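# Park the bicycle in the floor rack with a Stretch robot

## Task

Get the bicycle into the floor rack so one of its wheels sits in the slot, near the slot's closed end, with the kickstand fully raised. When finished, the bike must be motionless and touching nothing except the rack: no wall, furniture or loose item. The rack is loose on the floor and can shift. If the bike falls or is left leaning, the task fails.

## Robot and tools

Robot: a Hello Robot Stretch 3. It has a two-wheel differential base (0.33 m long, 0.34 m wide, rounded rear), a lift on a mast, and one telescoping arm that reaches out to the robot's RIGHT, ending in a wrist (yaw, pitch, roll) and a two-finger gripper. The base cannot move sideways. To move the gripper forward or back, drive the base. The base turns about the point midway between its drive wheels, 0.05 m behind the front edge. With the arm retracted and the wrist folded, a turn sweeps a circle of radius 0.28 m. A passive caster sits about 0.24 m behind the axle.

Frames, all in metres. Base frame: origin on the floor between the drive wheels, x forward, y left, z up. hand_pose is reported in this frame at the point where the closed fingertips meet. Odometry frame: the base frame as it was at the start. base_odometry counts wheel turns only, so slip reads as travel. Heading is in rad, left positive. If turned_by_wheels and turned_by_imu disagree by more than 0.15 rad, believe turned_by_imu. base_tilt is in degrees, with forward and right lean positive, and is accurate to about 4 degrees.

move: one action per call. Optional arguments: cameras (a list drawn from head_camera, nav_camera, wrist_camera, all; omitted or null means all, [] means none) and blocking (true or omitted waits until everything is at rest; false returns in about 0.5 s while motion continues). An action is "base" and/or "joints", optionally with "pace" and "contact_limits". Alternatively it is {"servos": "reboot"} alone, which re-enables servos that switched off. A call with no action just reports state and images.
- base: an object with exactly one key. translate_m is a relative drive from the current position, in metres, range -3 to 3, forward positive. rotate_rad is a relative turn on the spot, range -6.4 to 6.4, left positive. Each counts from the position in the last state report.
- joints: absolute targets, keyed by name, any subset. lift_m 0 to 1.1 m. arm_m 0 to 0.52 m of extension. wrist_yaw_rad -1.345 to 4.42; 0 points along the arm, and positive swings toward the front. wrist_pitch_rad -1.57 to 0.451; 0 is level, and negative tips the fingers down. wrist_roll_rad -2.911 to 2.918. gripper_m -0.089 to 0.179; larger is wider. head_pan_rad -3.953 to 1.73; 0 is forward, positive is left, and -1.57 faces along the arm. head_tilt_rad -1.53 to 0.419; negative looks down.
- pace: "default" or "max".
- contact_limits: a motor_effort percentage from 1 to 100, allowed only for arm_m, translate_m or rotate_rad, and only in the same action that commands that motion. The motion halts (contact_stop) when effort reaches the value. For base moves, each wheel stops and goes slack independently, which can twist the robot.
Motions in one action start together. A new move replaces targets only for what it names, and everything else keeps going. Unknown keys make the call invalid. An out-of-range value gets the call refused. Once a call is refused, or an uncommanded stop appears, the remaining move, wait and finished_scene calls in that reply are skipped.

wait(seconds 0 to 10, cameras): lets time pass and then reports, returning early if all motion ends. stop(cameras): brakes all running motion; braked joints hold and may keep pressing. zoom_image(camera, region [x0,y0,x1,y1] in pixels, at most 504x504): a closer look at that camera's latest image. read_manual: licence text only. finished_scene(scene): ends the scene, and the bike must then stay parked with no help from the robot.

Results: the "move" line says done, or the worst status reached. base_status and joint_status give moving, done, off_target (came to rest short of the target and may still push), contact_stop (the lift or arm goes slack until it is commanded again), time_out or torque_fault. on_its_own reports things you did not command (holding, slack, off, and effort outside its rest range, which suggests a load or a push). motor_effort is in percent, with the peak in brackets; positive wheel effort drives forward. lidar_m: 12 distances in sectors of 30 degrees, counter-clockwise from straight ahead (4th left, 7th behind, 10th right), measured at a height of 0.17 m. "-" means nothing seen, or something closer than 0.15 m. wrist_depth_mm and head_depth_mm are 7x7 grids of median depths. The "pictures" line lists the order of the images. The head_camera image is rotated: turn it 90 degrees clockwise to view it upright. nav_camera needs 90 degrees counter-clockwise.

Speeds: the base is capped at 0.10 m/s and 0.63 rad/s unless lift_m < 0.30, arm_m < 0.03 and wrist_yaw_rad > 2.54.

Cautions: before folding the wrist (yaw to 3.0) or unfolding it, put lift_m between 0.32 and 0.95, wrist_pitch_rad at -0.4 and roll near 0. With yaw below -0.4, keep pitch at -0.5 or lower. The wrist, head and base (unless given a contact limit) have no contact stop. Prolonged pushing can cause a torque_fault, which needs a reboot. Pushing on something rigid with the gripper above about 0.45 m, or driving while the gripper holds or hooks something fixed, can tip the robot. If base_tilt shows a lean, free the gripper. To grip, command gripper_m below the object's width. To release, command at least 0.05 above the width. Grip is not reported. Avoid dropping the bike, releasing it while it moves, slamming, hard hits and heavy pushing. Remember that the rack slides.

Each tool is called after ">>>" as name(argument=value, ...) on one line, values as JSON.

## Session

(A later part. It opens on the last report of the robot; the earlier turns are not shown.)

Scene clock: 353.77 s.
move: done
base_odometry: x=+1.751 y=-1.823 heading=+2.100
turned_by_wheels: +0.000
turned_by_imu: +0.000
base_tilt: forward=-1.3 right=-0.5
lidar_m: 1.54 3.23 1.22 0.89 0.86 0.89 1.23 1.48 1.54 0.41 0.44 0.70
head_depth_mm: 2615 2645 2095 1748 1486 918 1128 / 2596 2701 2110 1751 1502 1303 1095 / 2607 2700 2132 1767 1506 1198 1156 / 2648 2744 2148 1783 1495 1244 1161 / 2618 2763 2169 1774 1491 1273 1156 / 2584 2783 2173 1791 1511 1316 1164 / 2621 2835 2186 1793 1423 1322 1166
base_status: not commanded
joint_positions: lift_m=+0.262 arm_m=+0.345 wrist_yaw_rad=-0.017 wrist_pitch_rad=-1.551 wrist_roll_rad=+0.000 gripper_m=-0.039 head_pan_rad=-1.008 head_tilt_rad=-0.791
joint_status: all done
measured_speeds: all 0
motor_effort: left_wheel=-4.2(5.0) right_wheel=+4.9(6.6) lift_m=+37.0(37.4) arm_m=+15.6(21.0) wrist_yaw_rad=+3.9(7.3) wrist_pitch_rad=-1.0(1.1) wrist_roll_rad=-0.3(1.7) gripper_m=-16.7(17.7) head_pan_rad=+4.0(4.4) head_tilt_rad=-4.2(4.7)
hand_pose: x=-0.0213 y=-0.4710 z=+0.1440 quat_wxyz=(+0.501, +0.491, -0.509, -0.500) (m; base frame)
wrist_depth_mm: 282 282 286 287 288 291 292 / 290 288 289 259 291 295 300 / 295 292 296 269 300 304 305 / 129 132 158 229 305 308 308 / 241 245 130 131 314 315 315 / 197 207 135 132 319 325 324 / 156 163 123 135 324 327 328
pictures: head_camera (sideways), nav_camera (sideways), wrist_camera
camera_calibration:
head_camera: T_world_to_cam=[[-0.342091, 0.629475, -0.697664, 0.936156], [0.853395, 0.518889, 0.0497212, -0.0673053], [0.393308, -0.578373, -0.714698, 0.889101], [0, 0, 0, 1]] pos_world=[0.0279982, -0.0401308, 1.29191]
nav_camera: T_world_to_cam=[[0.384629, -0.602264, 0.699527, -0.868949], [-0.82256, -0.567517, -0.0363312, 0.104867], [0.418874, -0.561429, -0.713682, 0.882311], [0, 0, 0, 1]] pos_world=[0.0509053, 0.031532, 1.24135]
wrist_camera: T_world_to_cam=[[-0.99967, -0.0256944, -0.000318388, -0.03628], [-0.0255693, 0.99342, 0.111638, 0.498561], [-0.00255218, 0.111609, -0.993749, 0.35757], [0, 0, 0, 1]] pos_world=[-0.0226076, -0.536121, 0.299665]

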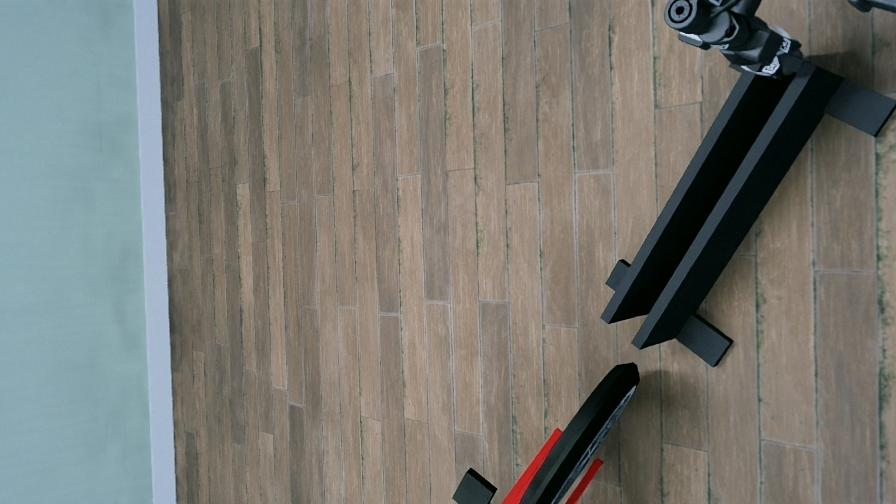

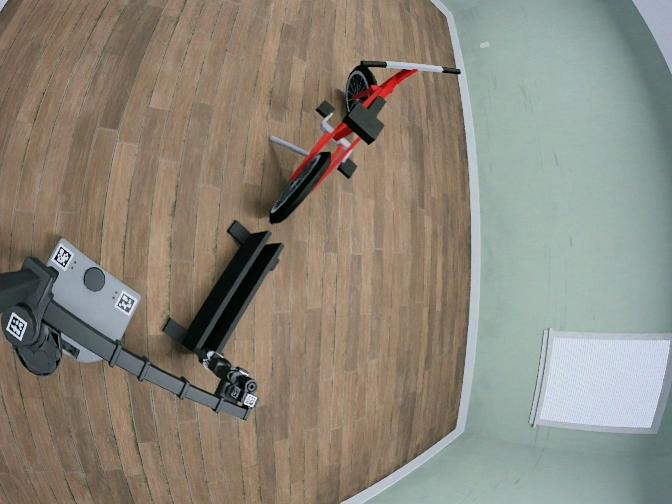

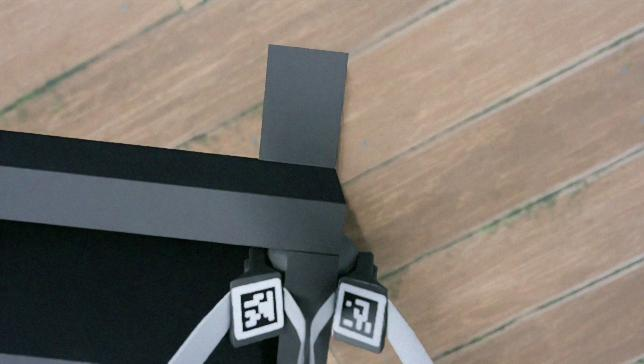

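>>> move(base={"translate_m": -0.05}, cameras=["wrist_camera"])

>>> move(base={"translate_m": 0.05}, cameras=["head_camera","wrist_camera"])

>>> zoom_image(camera="head_camera", region=[540, 290, 740, 470])

Scene clock: 358.87 s.
move: done
base_odometry: x=+1.776 y=-1.866 heading=+2.100
turned_by_wheels: +0.000
turned_by_imu: +0.000
base_tilt: forward=-1.3 right=-0.4
lidar_m: 1.58 3.16 1.18 0.86 0.84 0.87 1.19 1.44 1.50 0.41 0.43 0.74
head_depth_mm: 2609 2671 2094 1746 1475 918 1127 / 2651 2682 2118 1737 1492 1304 1097 / 2637 2705 2129 1760 1502 1196 1148 / 2632 2752 2150 1767 1512 1242 1158 / 2638 2750 2151 1788 1509 1264 1159 / 2599 2769 2169 1795 1523 1323 1165 / 2632 2800 2194 1794 1430 1321 1176
base_status: done
joint_positions: lift_m=+0.262 arm_m=+0.345 wrist_yaw_rad=-0.017 wrist_pitch_rad=-1.550 wrist_roll_rad=+0.000 gripper_m=-0.039 head_pan_rad=-1.008 head_tilt_rad=-0.791
joint_status: not commanded
measured_speeds: all 0
motor_effort: left_wheel=-2.7(6.6) right_wheel=-2.4(6.7) lift_m=+38.0(38.4) arm_m=+10.3(12.5) wrist_yaw_rad=+3.8(5.2) wrist_pitch_rad=-0.9(1.2) wrist_roll_rad=-0.3(0.5) gripper_m=-16.9(17.7) head_pan_rad=+3.1(4.5) head_tilt_rad=-4.2(4.6)
hand_pose: x=-0.0213 y=-0.4711 z=+0.1440 quat_wxyz=(+0.501, +0.491, -0.509, -0.499) (m; base frame)
wrist_depth_mm: 285 284 286 288 286 289 293 / 292 291 290 263 296 297 297 / 293 298 298 267 300 300 303 / 130 139 162 230 304 309 310 / 245 131 130 130 313 315 316 / 209 209 128 132 317 325 324 / 162 164 123 136 325 330 326
pictures: wrist_camera
camera_calibration:
wrist_camera: T_world_to_cam=[[-0.999657, -0.0261799, -0.000300353, -0.0365247], [-0.0260509, 0.993454, 0.111221, 0.498733], [-0.00261337, 0.111191, -0.993796, 0.357392], [0, 0, 0, 1]] pos_world=[-0.0225858, -0.536164, 0.299694]

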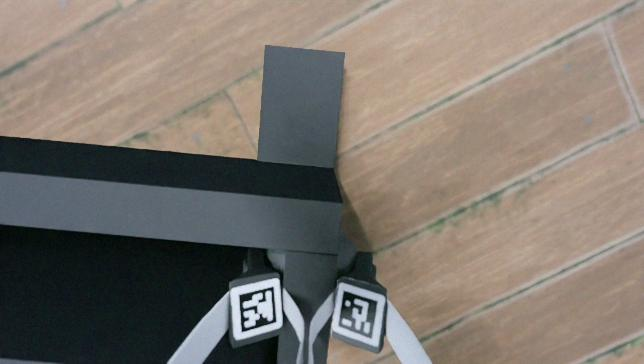

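Scene clock: 360.43 s.
move: done
base_odometry: x=+1.751 y=-1.823 heading=+2.100
turned_by_wheels: +0.000
turned_by_imu: +0.000
base_tilt: forward=-1.4 right=-0.4
lidar_m: 1.53 3.24 1.21 0.89 0.87 0.89 1.23 1.48 1.54 0.41 0.43 0.70
head_depth_mm: 2628 2686 2111 1745 1477 920 1126 / 2628 2656 2113 1751 1496 1298 1092 / 2621 2726 2138 1758 1499 1189 1149 / 2629 2724 2130 1774 1502 1239 1160 / 2606 2776 2177 1771 1505 1269 1157 / 2613 2762 2161 1792 1515 1313 1172 / 2604 2784 2192 1800 1424 1332 1172
base_status: done
joint_positions: lift_m=+0.262 arm_m=+0.345 wrist_yaw_rad=-0.015 wrist_pitch_rad=-1.550 wrist_roll_rad=+0.000 gripper_m=-0.039 head_pan_rad=-1.008 head_tilt_rad=-0.791
joint_status: not commanded
measured_speeds: all 0
motor_effort: left_wheel=-2.0(3.2) right_wheel=+6.7(10.6) lift_m=+34.4(38.3) arm_m=+8.4(11.2) wrist_yaw_rad=+2.4(4.8) wrist_pitch_rad=-1.1(1.2) wrist_roll_rad=-0.3(0.7) gripper_m=-17.1(17.7) head_pan_rad=+3.9(4.5) head_tilt_rad=-4.1(4.6)
hand_pose: x=-0.0213 y=-0.4711 z=+0.1440 quat_wxyz=(+0.501, +0.491, -0.508, -0.499) (m; base frame)
wrist_depth_mm: 284 285 283 285 291 290 291 / 291 290 291 263 294 295 295 / 289 297 295 269 301 300 306 / 141 141 163 230 308 309 308 / 247 130 130 130 312 315 318 / 205 209 202 132 321 325 322 / 163 159 123 136 324 326 332
pictures: head_camera (sideways), wrist_camera
camera_calibration:
head_camera: T_world_to_cam=[[-0.342188, 0.629423, -0.697664, 0.936157], [0.853315, 0.51902, 0.0497212, -0.0673048], [0.393397, -0.578312, -0.714698, 0.889101], [0, 0, 0, 1]] pos_world=[0.0280044, -0.0401275, 1.29191]
wrist_camera: T_world_to_cam=[[-0.999613, -0.0278329, -0.000300256, -0.0373336], [-0.0276936, 0.99341, 0.111221, 0.498675], [-0.00279733, 0.111186, -0.993796, 0.357396], [0, 0, 0, 1]] pos_world=[-0.0225093, -0.536166, 0.299704]

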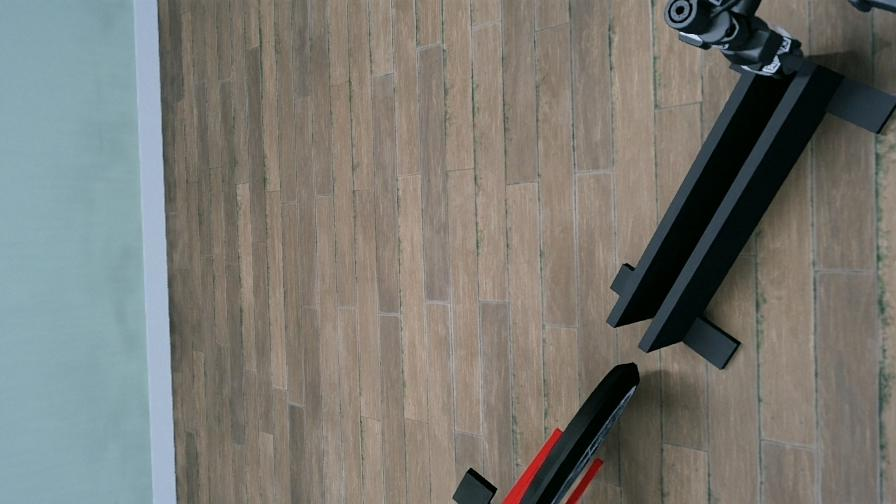

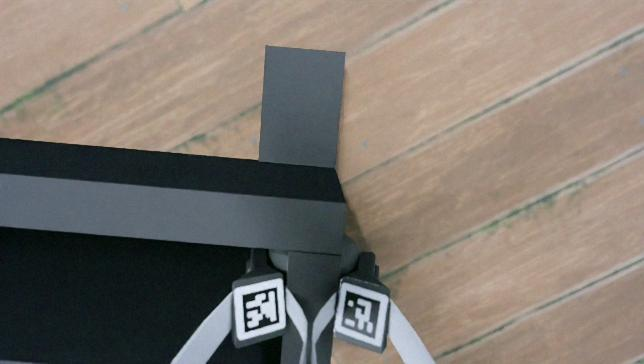

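Scaled by 2.520 from the camera's 896x504 image, which has a finer 1280x720 frame.

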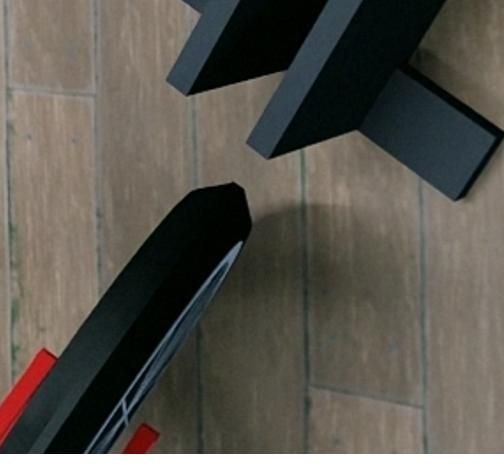

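>>> move(joints={"wrist_yaw_rad": 0.05}, base={"translate_m": -0.05}, cameras=[])

>>> move(base={"translate_m": 0.05}, cameras=["head_camera","wrist_camera"])

>>> zoom_image(camera="head_camera", region=[540, 290, 740, 470])

Scene clock: 366.77 s.
move: done
base_odometry: x=+1.776 y=-1.866 heading=+2.100
turned_by_wheels: +0.000
turned_by_imu: +0.000
base_tilt: forward=-1.3 right=-0.4
lidar_m: 1.58 3.16 1.18 0.86 0.84 0.87 1.19 1.44 1.50 0.41 0.43 0.74
head_depth_mm: 2616 2676 2108 1741 1491 920 1124 / 2647 2698 2135 1746 1484 1299 1092 / 2648 2705 2127 1752 1494 1189 1135 / 2646 2730 2170 1769 1509 1227 1160 / 2630 2736 2172 1784 1513 1269 1163 / 2623 2795 2180 1791 1522 1318 1169 / 2612 2767 2203 1800 1435 1325 1168
base_status: done
joint_positions: lift_m=+0.262 arm_m=+0.345 wrist_yaw_rad=+0.045 wrist_pitch_rad=-1.549 wrist_roll_rad=+0.002 gripper_m=-0.039 head_pan_rad=-1.008 head_tilt_rad=-0.791
joint_status: all done
measured_speeds: all 0
motor_effort: left_wheel=-2.3(8.0) right_wheel=-2.2(6.6) lift_m=+23.9(27.9) arm_m=+3.5(6.3) wrist_yaw_rad=+4.7(6.3) wrist_pitch_rad=-1.1(1.4) wrist_roll_rad=-0.8(1.2) gripper_m=-16.2(17.6) head_pan_rad=+4.0(4.6) head_tilt_rad=-4.1(4.7)
hand_pose: x=-0.0225 y=-0.4714 z=+0.1440 quat_wxyz=(+0.516, +0.505, -0.494, -0.484) (m; base frame)
wrist_depth_mm: 283 284 286 289 287 289 291 / 290 287 289 261 295 298 299 / 291 295 297 266 298 302 301 / 130 134 152 230 307 306 309 / 244 243 130 130 313 312 316 / 195 205 135 133 318 323 322 / 158 160 121 136 322 329 331
pictures: none
No camera images: "cameras" was empty.

Scene clock: 368.33 s.
move: done
base_odometry: x=+1.751 y=-1.823 heading=+2.100
turned_by_wheels: +0.000
turned_by_imu: +0.000
base_tilt: forward=-1.3 right=-0.4
lidar_m: 1.54 3.23 1.21 0.89 0.86 0.89 1.22 1.49 1.54 0.41 0.43 0.70
head_depth_mm: 2617 2664 2110 1742 1490 920 1127 / 2586 2706 2136 1755 1481 1303 1099 / 2586 2698 2136 1751 1508 1194 1135 / 2604 2725 2152 1790 1501 1214 1165 / 2624 2768 2162 1764 1515 1261 1163 / 2594 2764 2155 1797 1522 1323 1171 / 2587 2780 2194 1792 1426 1331 1170
base_status: done
joint_positions: lift_m=+0.262 arm_m=+0.345 wrist_yaw_rad=+0.046 wrist_pitch_rad=-1.549 wrist_roll_rad=+0.002 gripper_m=-0.039 head_pan_rad=-1.008 head_tilt_rad=-0.791
joint_status: not commanded
measured_speeds: all 0
motor_effort: left_wheel=-2.3(2.5) right_wheel=+6.4(10.5) lift_m=+22.6(24.4) arm_m=+1.9(4.4) wrist_yaw_rad=+3.3(5.1) wrist_pitch_rad=-1.1(1.4) wrist_roll_rad=-0.9(1.3) gripper_m=-16.3(17.8) head_pan_rad=+3.5(4.5) head_tilt_rad=-4.1(4.7)
hand_pose: x=-0.0225 y=-0.4714 z=+0.1440 quat_wxyz=(+0.516, +0.506, -0.494, -0.484) (m; base frame)
wrist_depth_mm: 284 283 286 288 290 289 293 / 292 289 290 260 296 297 295 / 290 296 299 265 303 304 302 / 129 134 159 230 307 308 312 / 242 130 130 131 311 316 319 / 204 205 188 132 314 321 324 / 161 162 123 136 324 328 335
pictures: head_camera (sideways), wrist_camera
camera_calibration:
head_camera: T_world_to_cam=[[-0.342207, 0.629412, -0.697663, 0.936157], [0.853299, 0.519046, 0.0497212, -0.0673047], [0.393414, -0.578301, -0.714698, 0.889101], [0, 0, 0, 1]] pos_world=[0.0280056, -0.0401268, 1.29191]
wrist_camera: T_world_to_cam=[[-0.996171, -0.0874213, -0.000293544, -0.0664981], [-0.0869205, 0.990094, 0.110267, 0.496166], [-0.00934903, 0.10987, -0.993902, 0.356642], [0, 0, 0, 1]] pos_world=[-0.0197823, -0.536249, 0.299737]

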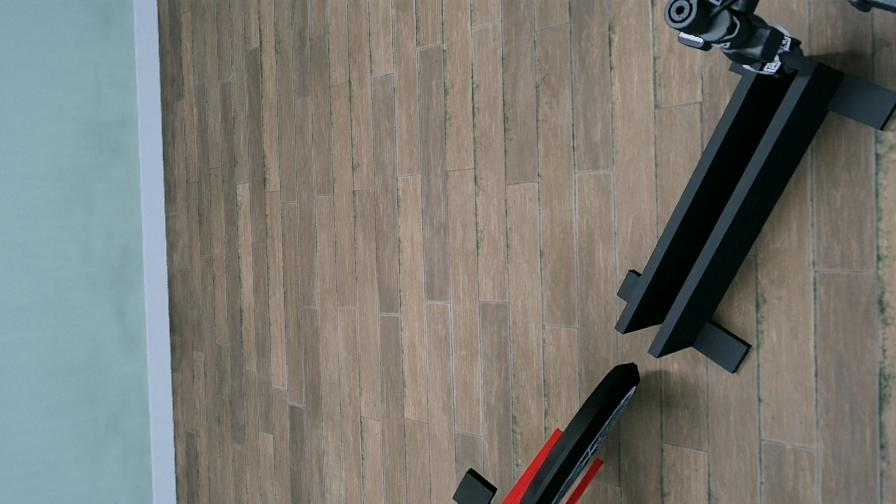

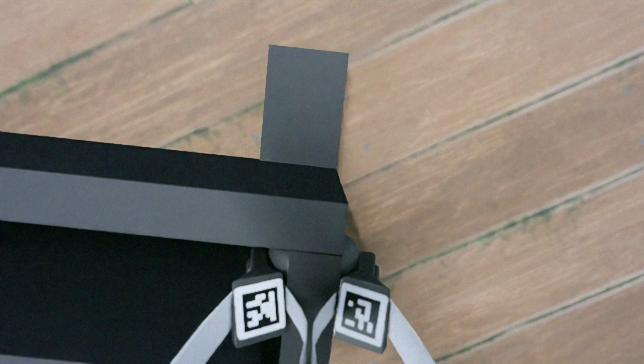

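Scaled by 2.520 from the camera's 896x504 image, which has a finer 1280x720 frame.

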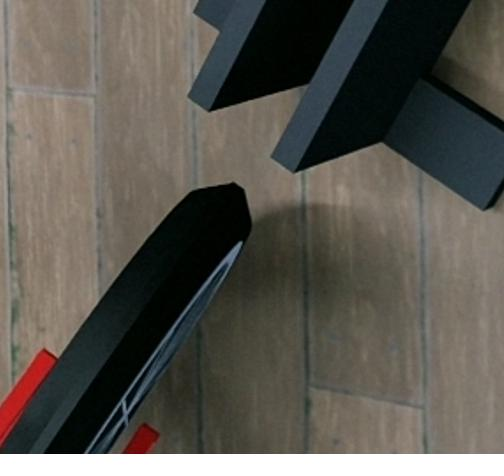

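>>> move(joints={"wrist_yaw_rad": 0.078}, base={"translate_m": -0.04}, cameras=[])

>>> move(base={"translate_m": 0.10}, cameras=["head_camera","wrist_camera"])

>>> zoom_image(camera="head_camera", region=[540, 290, 740, 470])

Scene clock: 375.77 s.
move: done
base_odometry: x=+1.771 y=-1.858 heading=+2.100
turned_by_wheels: +0.000
turned_by_imu: +0.000
base_tilt: forward=-1.3 right=-0.5
lidar_m: 1.56 3.19 1.19 0.87 0.85 0.87 1.20 1.45 1.51 0.41 0.43 0.74
head_depth_mm: 2642 2679 2118 1734 1483 920 1125 / 2642 2678 2104 1755 1496 1291 1100 / 2650 2687 2141 1764 1496 1207 1135 / 2631 2730 2136 1773 1511 1216 1154 / 2622 2736 2147 1780 1504 1255 1158 / 2615 2758 2160 1781 1520 1313 1173 / 2594 2788 2172 1800 1425 1325 1167
base_status: done
joint_positions: lift_m=+0.262 arm_m=+0.345 wrist_yaw_rad=+0.073 wrist_pitch_rad=-1.549 wrist_roll_rad=+0.002 gripper_m=-0.039 head_pan_rad=-1.008 head_tilt_rad=-0.791
joint_status: all done
measured_speeds: all 0
motor_effort: left_wheel=-3.0(7.5) right_wheel=-2.6(6.7) lift_m=+23.0(24.0) arm_m=-2.8(3.2) wrist_yaw_rad=+4.2(6.4) wrist_pitch_rad=-1.4(1.4) wrist_roll_rad=-0.9(1.3) gripper_m=-17.4(17.8) head_pan_rad=+3.5(4.4) head_tilt_rad=-4.2(4.8)
hand_pose: x=-0.0230 y=-0.4714 z=+0.1440 quat_wxyz=(+0.523, +0.512, -0.487, -0.477) (m; base frame)
wrist_depth_mm: 282 285 287 288 288 289 293 / 290 289 291 259 293 299 298 / 290 294 297 264 301 300 305 / 129 133 152 230 311 309 308 / 244 242 130 131 316 315 314 / 195 204 135 133 320 316 323 / 157 160 121 136 323 330 330
pictures: none
No camera images: "cameras" was empty.

Scene clock: 377.90 s.
move: done
base_odometry: x=+1.720 y=-1.771 heading=+2.099
turned_by_wheels: +0.000
turned_by_imu: +0.000
base_tilt: forward=-1.4 right=-0.4
lidar_m: 1.49 3.17 1.26 0.92 0.90 0.92 1.27 1.54 1.59 0.41 0.42 0.66
head_depth_mm: 2586 2638 2119 1736 1484 972 1124 / 2578 2720 2085 1747 1493 1295 1090 / 2592 2682 2107 1761 1503 1221 1131 / 2595 2689 2156 1768 1510 1212 1155 / 2572 2751 2164 1771 1517 1245 1163 / 2593 2784 2170 1790 1475 1323 1168 / 2570 2804 2209 1794 1380 1318 1170
base_status: done
joint_positions: lift_m=+0.262 arm_m=+0.345 wrist_yaw_rad=+0.077 wrist_pitch_rad=-1.549 wrist_roll_rad=+0.002 gripper_m=-0.039 head_pan_rad=-1.008 head_tilt_rad=-0.791
joint_status: not commanded
measured_speeds: all 0
motor_effort: left_wheel=-4.6(5.3) right_wheel=+11.0(12.9) lift_m=+23.4(24.1) arm_m=-5.0(5.8) wrist_yaw_rad=-0.2(4.8) wrist_pitch_rad=-1.0(1.4) wrist_roll_rad=-0.7(1.2) gripper_m=-16.2(17.6) head_pan_rad=+4.8(4.8) head_tilt_rad=-3.6(4.5)
hand_pose: x=-0.0231 y=-0.4714 z=+0.1440 quat_wxyz=(+0.523, +0.513, -0.486, -0.476) (m; base frame)
wrist_depth_mm: 282 284 287 287 286 289 293 / 293 294 289 262 295 296 296 / 293 295 294 264 300 301 305 / 133 135 160 223 306 304 315 / 243 130 130 130 311 318 315 / 199 208 190 132 316 323 327 / 161 163 122 137 123 329 329
pictures: head_camera (sideways), wrist_camera
camera_calibration:
head_camera: T_world_to_cam=[[-0.342214, 0.629408, -0.697664, 0.936157], [0.853293, 0.519055, 0.0497212, -0.0673047], [0.393421, -0.578296, -0.714698, 0.8891], [0, 0, 0, 1]] pos_world=[0.0280061, -0.0401266, 1.29191]
wrist_camera: T_world_to_cam=[[-0.993086, -0.117389, -0.000291299, -0.081116], [-0.116706, 0.987032, 0.110215, 0.49405], [-0.0126505, 0.109487, -0.993908, 0.356386], [0, 0, 0, 1]] pos_world=[-0.018388, -0.536185, 0.29974]

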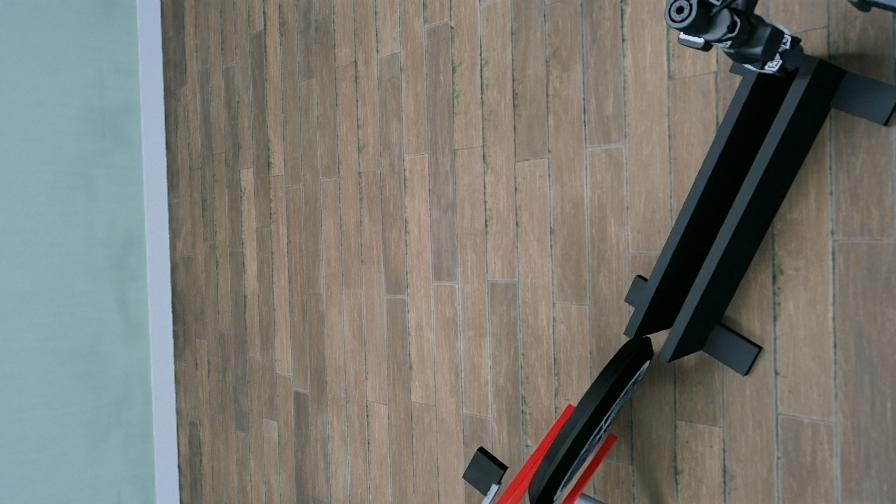

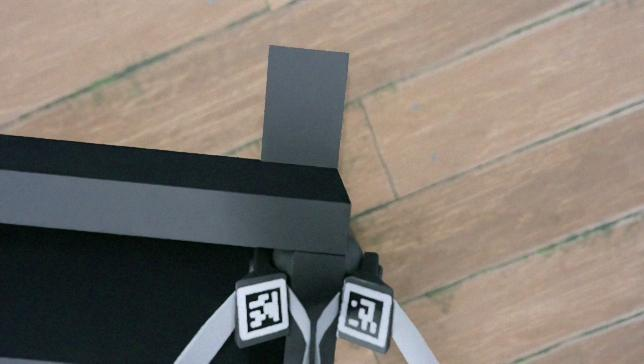

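Scaled by 2.520 from the camera's 896x504 image, which has a finer 1280x720 frame.

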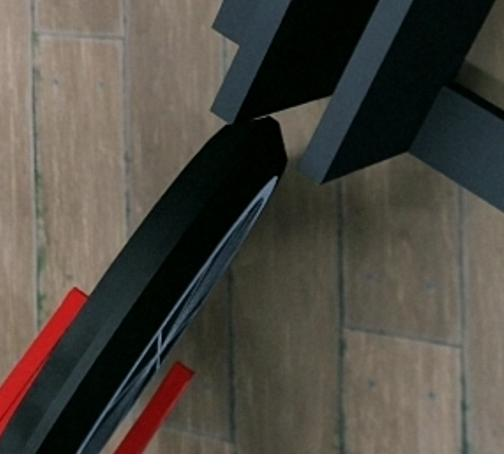

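>>> move(base={"translate_m": 0.06}, cameras=["head_camera","wrist_camera"])

>>> zoom_image(camera="head_camera", region=[540, 290, 740, 470])

Scene clock: 385.80 s.
move: done
base_odometry: x=+1.690 y=-1.719 heading=+2.099
turned_by_wheels: -0.001
turned_by_imu: -0.001
base_tilt: forward=-1.4 right=-0.4
lidar_m: 1.43 3.11 1.30 0.95 0.93 0.95 1.31 1.59 1.65 0.41 0.43 0.59
head_depth_mm: 2541 2708 2100 1752 1476 972 1120 / 2551 2718 2126 1746 1479 1297 1105 / 2562 2690 2134 1763 1494 1218 1150 / 2534 2720 2130 1772 1500 1232 1156 / 2565 2755 2126 1765 1516 1270 1171 / 2541 2744 2172 1795 1460 1315 1169 / 2553 2746 2188 1807 1299 1322 1172
base_status: done
joint_positions: lift_m=+0.262 arm_m=+0.345 wrist_yaw_rad=+0.080 wrist_pitch_rad=-1.551 wrist_roll_rad=+0.003 gripper_m=-0.039 head_pan_rad=-1.008 head_tilt_rad=-0.791
joint_status: not commanded
measured_speeds: all 0
motor_effort: left_wheel=-5.8(20.1) right_wheel=+15.5(39.5) lift_m=+24.5(25.1) arm_m=-10.3(10.9) wrist_yaw_rad=-1.9(4.6) wrist_pitch_rad=-0.8(1.4) wrist_roll_rad=-1.1(1.6) gripper_m=-17.9(18.4) head_pan_rad=+4.0(4.7) head_tilt_rad=-3.7(4.7)
hand_pose: x=-0.0231 y=-0.4710 z=+0.1440 quat_wxyz=(+0.523, +0.514, -0.485, -0.476) (m; base frame)
wrist_depth_mm: 284 287 285 287 288 290 291 / 286 293 295 252 294 298 296 / 212 242 295 261 299 300 307 / 125 129 147 174 306 311 311 / 219 217 128 129 312 315 315 / 188 194 190 131 320 319 322 / - 155 122 137 124 327 330
pictures: head_camera (sideways), wrist_camera
camera_calibration:
head_camera: T_world_to_cam=[[-0.342214, 0.629408, -0.697664, 0.936157], [0.853293, 0.519055, 0.0497212, -0.0673047], [0.393421, -0.578296, -0.714698, 0.8891], [0, 0, 0, 1]] pos_world=[0.0280061, -0.0401266, 1.29191]
wrist_camera: T_world_to_cam=[[-0.992872, -0.119184, -0.000387888, -0.0819826], [-0.118478, 0.986624, 0.111964, 0.49311], [-0.0129616, 0.111212, -0.993712, 0.357146], [0, 0, 0, 1]] pos_world=[-0.0183464, -0.536004, 0.299658]

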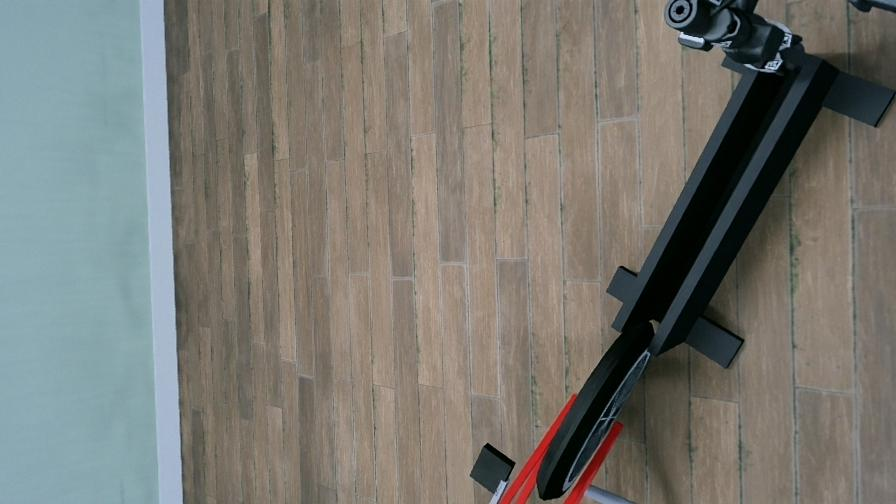

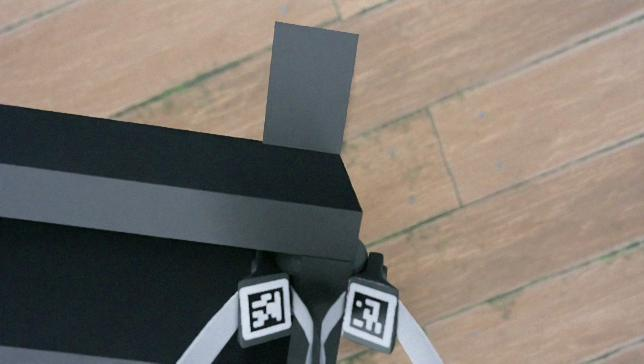

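Scaled by 2.520 from the camera's 896x504 image, which has a finer 1280x720 frame.

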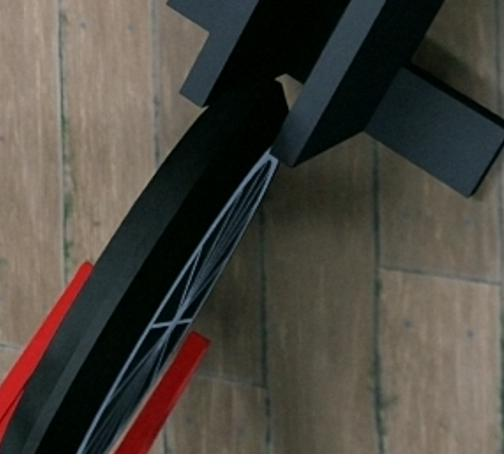

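>>> move(joints={"lift_m": 0.248}, cameras=[])

>>> move(joints={"gripper_m": 0.12}, cameras=[])

>>> move(joints={"lift_m": 0.5, "head_pan_rad": -0.75, "head_tilt_rad": -0.75}, cameras=["all"])

>>> zoom_image(camera="head_camera", region=[500, 190, 750, 440])

Scene clock: 390.23 s.
move: contact_stop
base_odometry: x=+1.690 y=-1.719 heading=+2.099
turned_by_wheels: +0.000
turned_by_imu: +0.000
base_tilt: forward=-1.3 right=-0.5
lidar_m: 1.43 3.13 1.30 0.95 0.92 0.95 1.31 1.59 1.65 0.43 0.44 0.59
head_depth_mm: 2562 2646 2112 1742 1492 1070 1128 / 2564 2676 2126 1755 1497 1291 1111 / 2545 2714 2150 1761 1498 1211 1157 / 2565 2744 2154 1776 1497 1244 1156 / 2542 2734 2180 1787 1516 1269 1161 / 2561 2739 2176 1788 1463 1321 1169 / 2550 2771 2185 1810 1296 1320 1167
base_status: not commanded
joint_positions: lift_m=+0.254 arm_m=+0.345 wrist_yaw_rad=+0.080 wrist_pitch_rad=-1.545 wrist_roll_rad=+0.003 gripper_m=-0.039 head_pan_rad=-1.008 head_tilt_rad=-0.791
joint_status: lift_m contact_stop (moved -0.008 of -0.014)
measured_speeds: translate_m=+0.000 rotate_rad=+0.000 lift_m=+0.003 arm_m=+0.000 wrist_yaw_rad=+0.000 wrist_pitch_rad=+0.000 wrist_roll_rad=+0.000 head_pan_rad=+0.000 head_tilt_rad=+0.000
on_its_own: lift_m is slack since a contact_stop (your +0.248 is given up)
motor_effort: left_wheel=-6.4(7.6) right_wheel=+15.5(15.6) lift_m=+23.1(24.0) arm_m=-14.4(15.0) wrist_yaw_rad=-1.1(2.6) wrist_pitch_rad=-1.8(2.5) wrist_roll_rad=-1.3(1.5) gripper_m=-17.1(18.2) head_pan_rad=+4.1(4.6) head_tilt_rad=-4.2(5.0)
hand_pose: x=-0.0230 y=-0.4725 z=+0.1362 quat_wxyz=(+0.525, +0.513, -0.487, -0.474) (m; base frame)
wrist_depth_mm: 280 279 282 282 284 286 285 / 283 286 286 251 289 287 293 / 240 287 292 262 294 296 300 / 123 126 146 178 299 301 301 / 232 126 127 128 306 307 311 / 188 199 189 131 310 313 315 / 153 155 120 135 124 322 323
pictures: none
No camera images: "cameras" was empty.

not run: a stop that you did not command came earlier in this reply.

not run: a stop that you did not command came earlier in this reply.

Scaled by 2.016 from the camera's 896x504 image, which has a finer 1280x720 frame.

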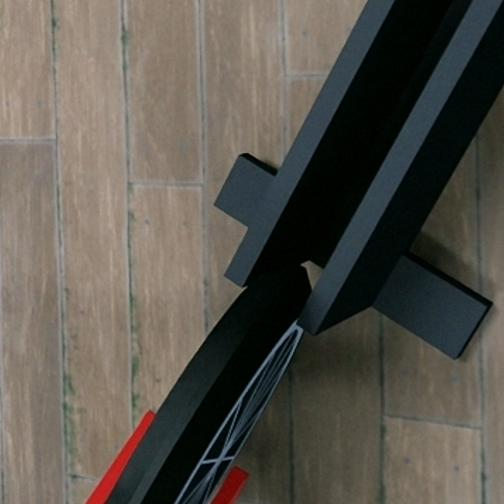

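>>> move(joints={"lift_m": 0.254, "gripper_m": 0.12}, cameras=[])

>>> move(joints={"lift_m": 0.5, "head_pan_rad": -0.75, "head_tilt_rad": -0.75}, cameras=["all"])

>>> zoom_image(camera="head_camera", region=[500, 190, 750, 440])

Scene clock: 396.03 s.
move: done
base_odometry: x=+1.690 y=-1.719 heading=+2.099
turned_by_wheels: +0.000
turned_by_imu: +0.001
base_tilt: forward=-1.4 right=-0.5
lidar_m: 1.43 3.12 1.30 0.95 0.93 0.95 1.31 1.59 1.65 0.41 0.43 0.59
head_depth_mm: 2557 2615 2118 1723 1476 983 1107 / 2554 2679 2132 1732 1495 1299 1107 / 2557 2700 2125 1756 1493 1225 1152 / 2543 2754 2160 1775 1495 1242 1158 / 2543 2745 2183 1801 1516 1261 1160 / 2530 2744 2185 1786 1463 1320 1168 / 2553 2696 2184 1786 1309 1319 1166
base_status: not commanded
joint_positions: lift_m=+0.255 arm_m=+0.345 wrist_yaw_rad=+0.080 wrist_pitch_rad=-1.555 wrist_roll_rad=+0.003 gripper_m=+0.120 head_pan_rad=-1.008 head_tilt_rad=-0.791
joint_status: all done
measured_speeds: all 0
on_its_own: lift_m is slack since a contact_stop
motor_effort: left_wheel=-4.5(7.3) right_wheel=+4.9(15.8) lift_m=+26.0(27.0) arm_m=-7.8(16.3) wrist_yaw_rad=-0.5(2.7) wrist_pitch_rad=-0.1(1.8) wrist_roll_rad=-1.4(1.6) gripper_m=+0.1(80.5) head_pan_rad=+4.2(4.5) head_tilt_rad=-4.1(4.8)
hand_pose: x=-0.0232 y=-0.4701 z=+0.1368 quat_wxyz=(+0.523, +0.515, -0.484, -0.477) (m; base frame)
wrist_depth_mm: 279 276 279 278 279 283 287 / 286 285 283 251 286 289 287 / 203 252 289 257 293 293 297 / 120 124 142 167 297 301 303 / 218 123 123 124 307 304 310 / 189 121 208 130 309 313 316 / 107 123 163 135 323 117 324
pictures: none
No camera images: "cameras" was empty.

Scene clock: 399.10 s.
move: done
base_odometry: x=+1.690 y=-1.719 heading=+2.099
turned_by_wheels: +0.000
turned_by_imu: +0.000
base_tilt: forward=-1.3 right=-0.4
lidar_m: 1.43 3.12 1.30 0.95 0.93 0.95 1.31 1.58 1.65 0.41 0.43 0.59
head_depth_mm: 2427 2668 2218 1799 1528 1324 1062 / 2500 2704 2240 1824 1531 1326 1118 / 2545 2793 2235 1815 1535 1245 1168 / 2628 2857 2255 1840 1543 1272 1175 / 2700 2880 2291 1857 1291 1337 1177 / 2726 2955 2305 1721 1494 1338 1183 / 2823 2985 2303 1578 1531 1347 1185
base_status: not commanded
joint_positions: lift_m=+0.500 arm_m=+0.345 wrist_yaw_rad=+0.080 wrist_pitch_rad=-1.555 wrist_roll_rad=+0.003 gripper_m=+0.120 head_pan_rad=-0.758 head_tilt_rad=-0.754
joint_status: all done
measured_speeds: all 0
motor_effort: left_wheel=-4.5(5.1) right_wheel=+4.7(5.1) lift_m=+33.2(39.5) arm_m=+4.6(8.5) wrist_yaw_rad=-1.4(2.8) wrist_pitch_rad=-0.1(0.4) wrist_roll_rad=-1.3(1.7) gripper_m=+0.8(1.2) head_pan_rad=+4.1(6.4) head_tilt_rad=+2.0(2.8)
hand_pose: x=-0.0232 y=-0.4701 z=+0.3821 quat_wxyz=(+0.523, +0.515, -0.484, -0.477) (m; base frame)
wrist_depth_mm: 504 516 525 518 517 526 528 / 526 523 526 529 532 539 532 / 360 366 525 531 553 555 542 / 408 449 483 542 555 552 561 / 562 386 561 556 567 565 578 / 558 120 558 569 573 584 583 / 107 123 585 590 590 117 610
pictures: head_camera (sideways), nav_camera (sideways), wrist_camera
camera_calibration:
head_camera: T_world_to_cam=[[-0.468183, 0.507237, -0.723544, 0.970652], [0.697126, 0.715183, 0.0502865, -0.0670904], [0.542973, -0.480858, -0.688444, 0.854042], [0, 0, 0, 1]] pos_world=[0.0374912, -0.0336956, 1.29364]
nav_camera: T_world_to_cam=[[0.502615, -0.4703, 0.725394, -0.903379], [-0.655605, -0.754302, -0.034783, 0.101835], [0.563525, -0.45809, -0.687454, 0.847317], [0, 0, 0, 1]] pos_world=[0.0433309, 0.0401029, 1.24134]
wrist_camera: T_world_to_cam=[[-0.992868, -0.119217, -0.000530268, -0.0818126], [-0.11848, 0.986214, 0.115519, 0.463972], [-0.0132489, 0.114758, -0.993305, 0.595114], [0, 0, 0, 1]] pos_world=[-0.0183733, -0.535623, 0.537489]

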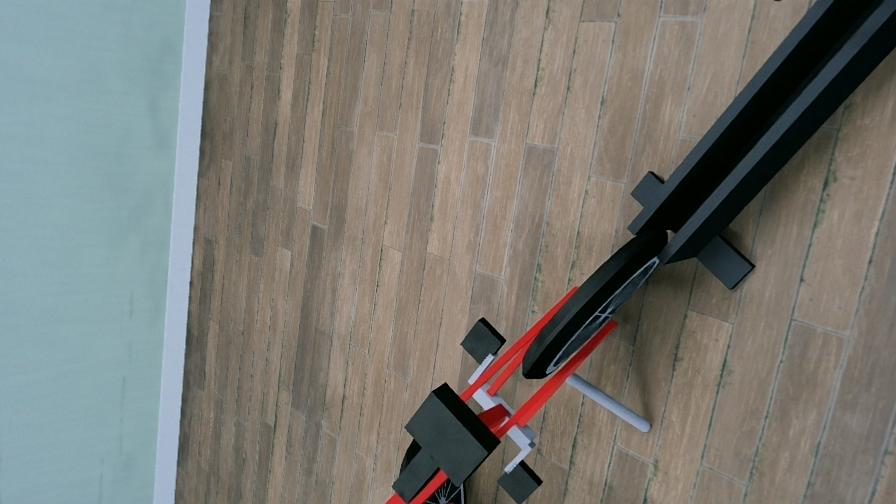

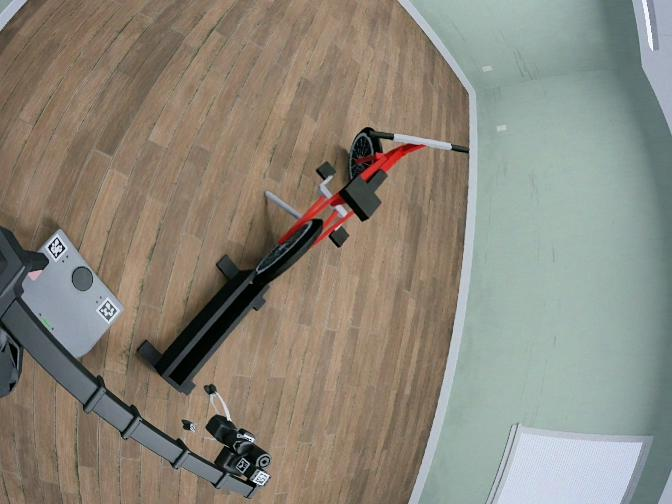

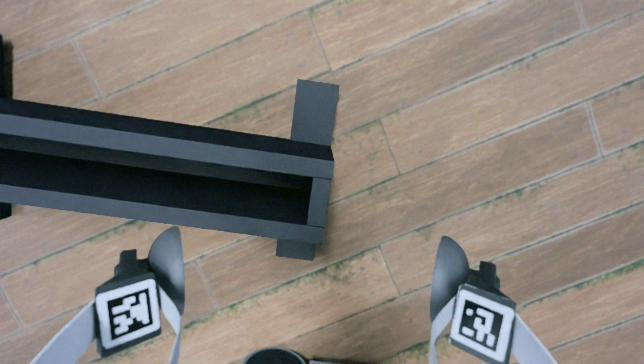

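Scaled by 2.016 from the camera's 896x504 image, which has a finer 1280x720 frame.

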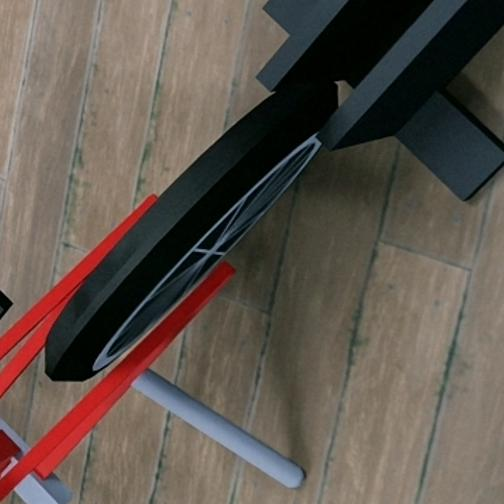

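>>> move(joints={"lift_m": 0.9, "arm_m": 0.1, "wrist_yaw_rad": 0, "gripper_m": 0.12, "head_pan_rad": -1.2, "head_tilt_rad": -0.8}, base={"translate_m": 0.55}, cameras=["all"])

Scene clock: 420.17 s.
move: done
base_odometry: x=+1.413 y=-1.244 heading=+2.099
turned_by_wheels: +0.000
turned_by_imu: +0.002
base_tilt: forward=-1.3 right=-0.5
lidar_m: 2.77 2.67 1.67 1.23 1.20 1.23 1.70 0.59 0.43 0.42 0.43 0.57
head_depth_mm: 2475 2659 2109 1739 368 299 1108 / 2421 2596 2143 1756 1496 936 1116 / 2380 2586 2162 1753 1500 1047 1152 / 2317 2548 2146 1770 1504 1059 1159 / 2305 2543 2165 1770 1518 974 1145 / 2257 2488 2165 1786 1516 1251 1165 / 2227 2520 2194 1788 1433 1277 1169
base_status: done
joint_positions: lift_m=+0.900 arm_m=+0.100 wrist_yaw_rad=+0.002 wrist_pitch_rad=-1.554 wrist_roll_rad=+0.003 gripper_m=+0.120 head_pan_rad=-1.192 head_tilt_rad=-0.790
joint_status: all done
measured_speeds: all 0
motor_effort: left_wheel=-0.6(5.2) right_wheel=+3.1(7.3) lift_m=+34.2(39.6) arm_m=-13.3(22.1) wrist_yaw_rad=-1.1(3.8) wrist_pitch_rad=-0.2(0.5) wrist_roll_rad=-1.3(1.7) gripper_m=+0.0(1.7) head_pan_rad=-3.7(8.8) head_tilt_rad=-4.4(6.6)
hand_pose: x=-0.0217 y=-0.2250 z=+0.7821 quat_wxyz=(+0.504, +0.496, -0.504, -0.497) (m; base frame)
wrist_depth_mm: 383 887 909 924 892 901 947 / 402 620 934 933 970 - 964 / 956 963 939 938 984 975 965 / 957 975 971 981 976 962 - / 983 978 951 817 840 958 1000 / 981 120 - 819 830 - - / 108 973 - - - 117 -
pictures: head_camera (sideways), nav_camera (sideways), wrist_camera
camera_calibration:
head_camera: T_world_to_cam=[[-0.221033, 0.680538, -0.698579, 0.936611], [0.93379, 0.354348, 0.049742, -0.0678228], [0.281392, -0.641331, -0.713802, 0.888618], [0, 0, 0, 1]] pos_world=[0.0203048, -0.0434673, 1.29197]
nav_camera: T_world_to_cam=[[0.267825, -0.661552, 0.700442, -0.869429], [-0.912362, -0.407774, -0.0362782, 0.105346], [0.309622, -0.629341, -0.712786, 0.881813], [0, 0, 0, 1]] pos_world=[0.0559396, 0.0227459, 1.24135]
wrist_camera: T_world_to_cam=[[-0.999131, -0.0416809, -0.000523227, -0.0335395], [-0.0414628, 0.992454, 0.115397, 0.179457], [-0.00429056, 0.115318, -0.993319, 0.964672], [0, 0, 0, 1]] pos_world=[-0.0219306, -0.290745, 0.937501]

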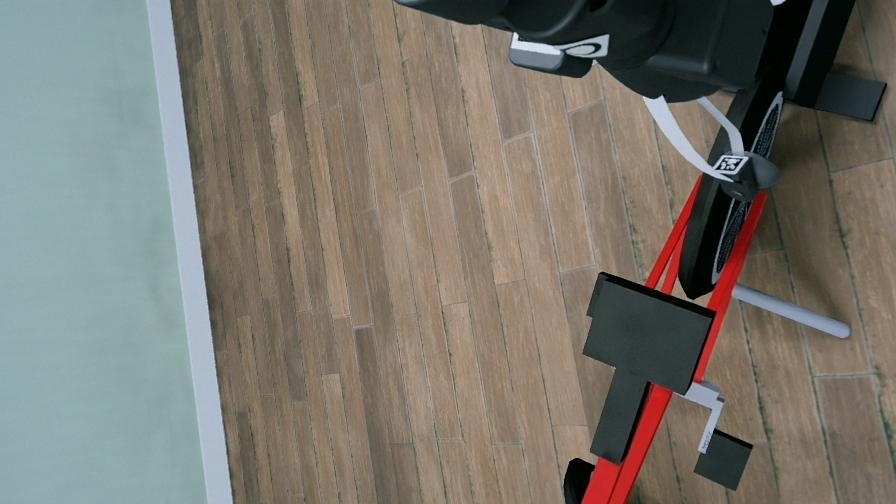

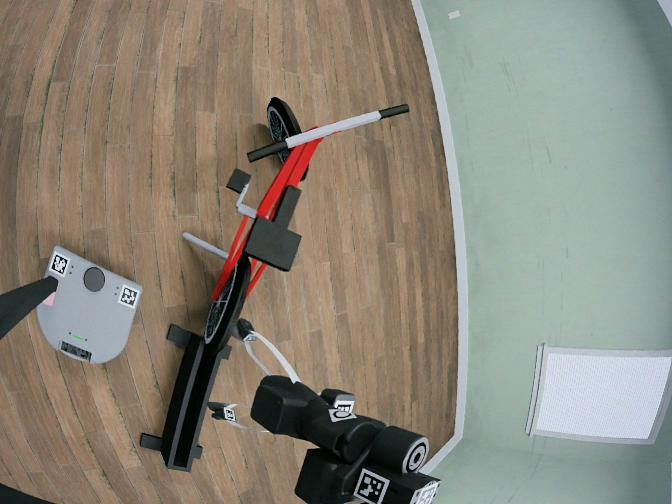

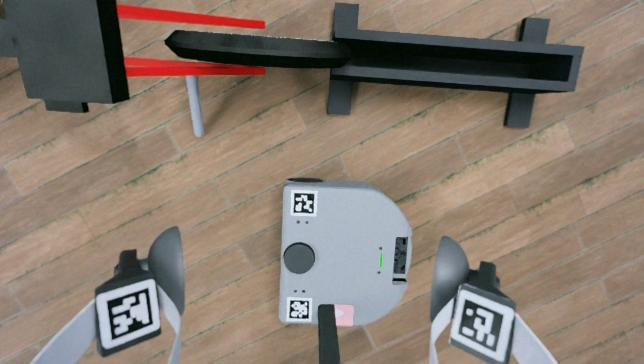

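>>> move(joints={"wrist_yaw_rad": 0.5, "head_pan_rad": -1.45, "head_tilt_rad": -0.9}, base={"translate_m": 0.45}, cameras=["all"])

Scene clock: 435.90 s.
move: done
base_odometry: x=+1.186 y=-0.856 heading=+2.099
turned_by_wheels: +0.000
turned_by_imu: +0.002
base_tilt: forward=-1.3 right=-0.5
lidar_m: 2.36 2.29 1.96 1.46 1.42 1.47 2.02 0.62 0.44 0.33 0.34 0.54
head_depth_mm: 2666 2306 - 286 788 1183 1124 / 2576 2244 - 285 319 1191 1124 / 2539 2257 1934 372 386 1201 1129 / 2400 2274 1894 1627 1423 1059 1129 / 2292 2271 1909 1632 965 1258 1131 / 2186 2304 1903 1643 1415 1232 1138 / 2097 2277 1945 1612 1426 1233 1141
base_status: done
joint_positions: lift_m=+0.900 arm_m=+0.100 wrist_yaw_rad=+0.498 wrist_pitch_rad=-1.554 wrist_roll_rad=+0.003 gripper_m=+0.120 head_pan_rad=-1.442 head_tilt_rad=-0.888
joint_status: all done
measured_speeds: all 0
motor_effort: left_wheel=-0.7(5.6) right_wheel=+3.3(7.4) lift_m=+31.6(33.5) arm_m=-8.1(11.8) wrist_yaw_rad=+2.4(4.2) wrist_pitch_rad=-0.2(0.5) wrist_roll_rad=-1.3(1.6) gripper_m=+0.3(1.2) head_pan_rad=-3.0(6.0) head_tilt_rad=-5.0(7.1)
hand_pose: x=-0.0311 y=-0.2276 z=+0.7821 quat_wxyz=(+0.610, +0.604, -0.367, -0.358) (m; base frame)
wrist_depth_mm: 886 926 411 923 905 930 913 / 891 926 904 779 410 950 956 / 939 962 950 938 444 405 942 / 943 988 981 967 967 431 974 / 987 972 964 835 983 - 991 / - 121 856 842 - - - / 108 - - - - 117 -
pictures: head_camera (sideways), nav_camera (sideways), wrist_camera
camera_calibration:
head_camera: T_world_to_cam=[[-0.0542107, 0.778799, -0.624926, 0.83962], [0.993043, 0.107566, 0.0479075, -0.0657897], [0.104531, -0.617981, -0.779213, 0.974759], [0, 0, 0, 1]] pos_world=[0.00895587, -0.0444361, 1.2874]
nav_camera: T_world_to_cam=[[0.104268, -0.772162, 0.626813, -0.77249], [-0.985363, -0.165669, -0.0401734, 0.110858], [0.134864, -0.61345, -0.778133, 0.967858], [0, 0, 0, 1]] pos_world=[0.0592523, 0.015611, 1.24178]
wrist_camera: T_world_to_cam=[[-0.858953, -0.512055, -0.000523223, -0.145759], [-0.508686, 0.853184, 0.115397, 0.135351], [-0.058643, 0.0993865, -0.993319, 0.959607], [0, 0, 0, 1]] pos_world=[-0.000074802, -0.285488, 0.937501]

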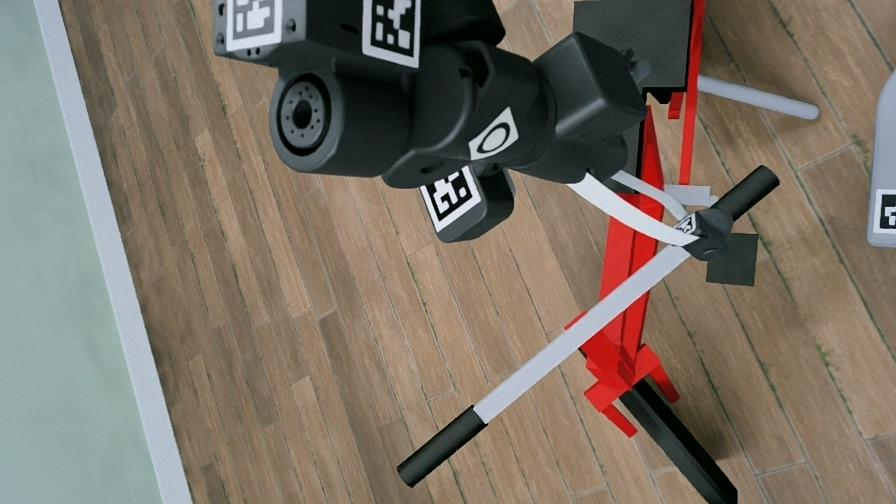

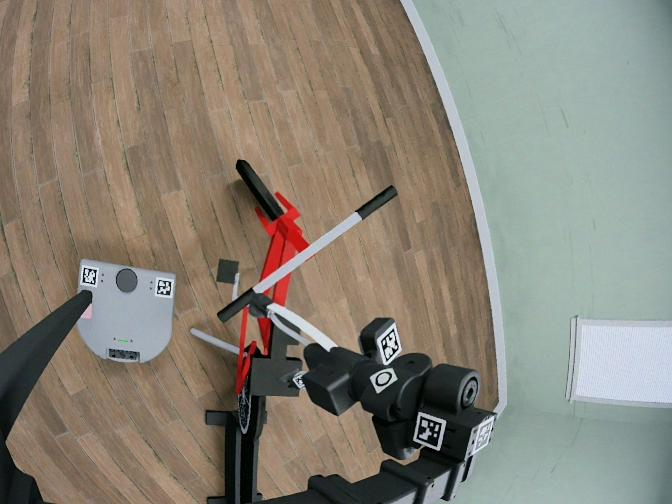

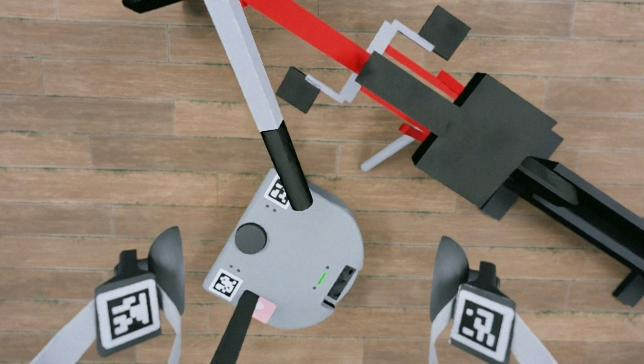

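>>> move(joints={"arm_m": 0.121, "lift_m": 0.83}, base={"translate_m": 0.045}, cameras=["head_camera","wrist_camera"])

Scene clock: 445.03 s.
move: done
base_odometry: x=+1.164 y=-0.817 heading=+2.099
turned_by_wheels: +0.000
turned_by_imu: +0.000
base_tilt: forward=-1.4 right=-0.5
lidar_m: 2.33 2.25 1.99 1.48 1.44 1.49 2.05 0.62 0.46 0.33 0.49 0.50
head_depth_mm: 2631 2242 328 319 796 1193 1125 / 2573 2263 1887 328 381 1212 1112 / 2496 2253 1881 359 440 1066 1131 / 2373 2289 1894 1624 1416 1201 1130 / 2258 2295 1906 1633 956 1241 1132 / 2159 2306 1909 1577 1430 1225 1139 / 2085 2274 1922 1657 1428 1232 1142
base_status: done
joint_positions: lift_m=+0.830 arm_m=+0.121 wrist_yaw_rad=+0.498 wrist_pitch_rad=-1.554 wrist_roll_rad=+0.003 gripper_m=+0.120 head_pan_rad=-1.442 head_tilt_rad=-0.888
joint_status: all done
measured_speeds: all 0
motor_effort: left_wheel=+0.3(4.4) right_wheel=+3.8(7.9) lift_m=+19.5(26.0) arm_m=+14.7(20.2) wrist_yaw_rad=+1.7(2.8) wrist_pitch_rad=-0.2(0.4) wrist_roll_rad=-1.3(1.7) gripper_m=-0.3(0.9) head_pan_rad=-3.1(4.0) head_tilt_rad=-5.9(5.9)
hand_pose: x=-0.0311 y=-0.2486 z=+0.7121 quat_wxyz=(+0.610, +0.604, -0.367, -0.358) (m; base frame)
wrist_depth_mm: 860 832 205 365 859 842 844 / 839 860 225 845 644 850 874 / 878 859 869 880 347 340 872 / 869 886 890 896 903 354 345 / 902 899 749 757 903 378 790 / 911 120 755 777 929 929 978 / 108 124 770 964 966 118 993
pictures: head_camera (sideways), wrist_camera
camera_calibration:
head_camera: T_world_to_cam=[[-0.0541838, 0.778893, -0.624812, 0.839471], [0.993049, 0.10751, 0.0479044, -0.0657858], [0.104486, -0.617873, -0.779304, 0.974878], [0, 0, 0, 1]] pos_world=[0.00895339, -0.0444341, 1.28739]
wrist_camera: T_world_to_cam=[[-0.858822, -0.512275, -0.000523226, -0.156608], [-0.508904, 0.853053, 0.115397, 0.161312], [-0.0586685, 0.0993715, -0.993319, 0.89216], [0, 0, 0, 1]] pos_world=[-0.0000644378, -0.306489, 0.867503]

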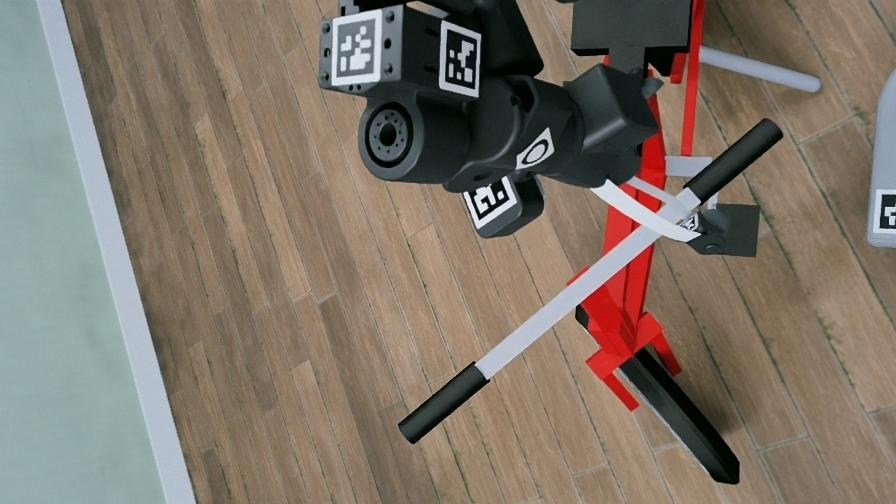

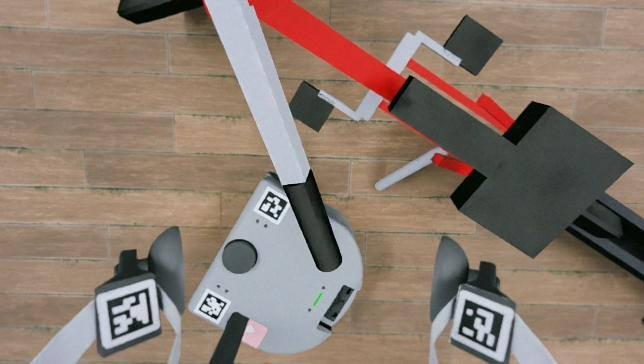

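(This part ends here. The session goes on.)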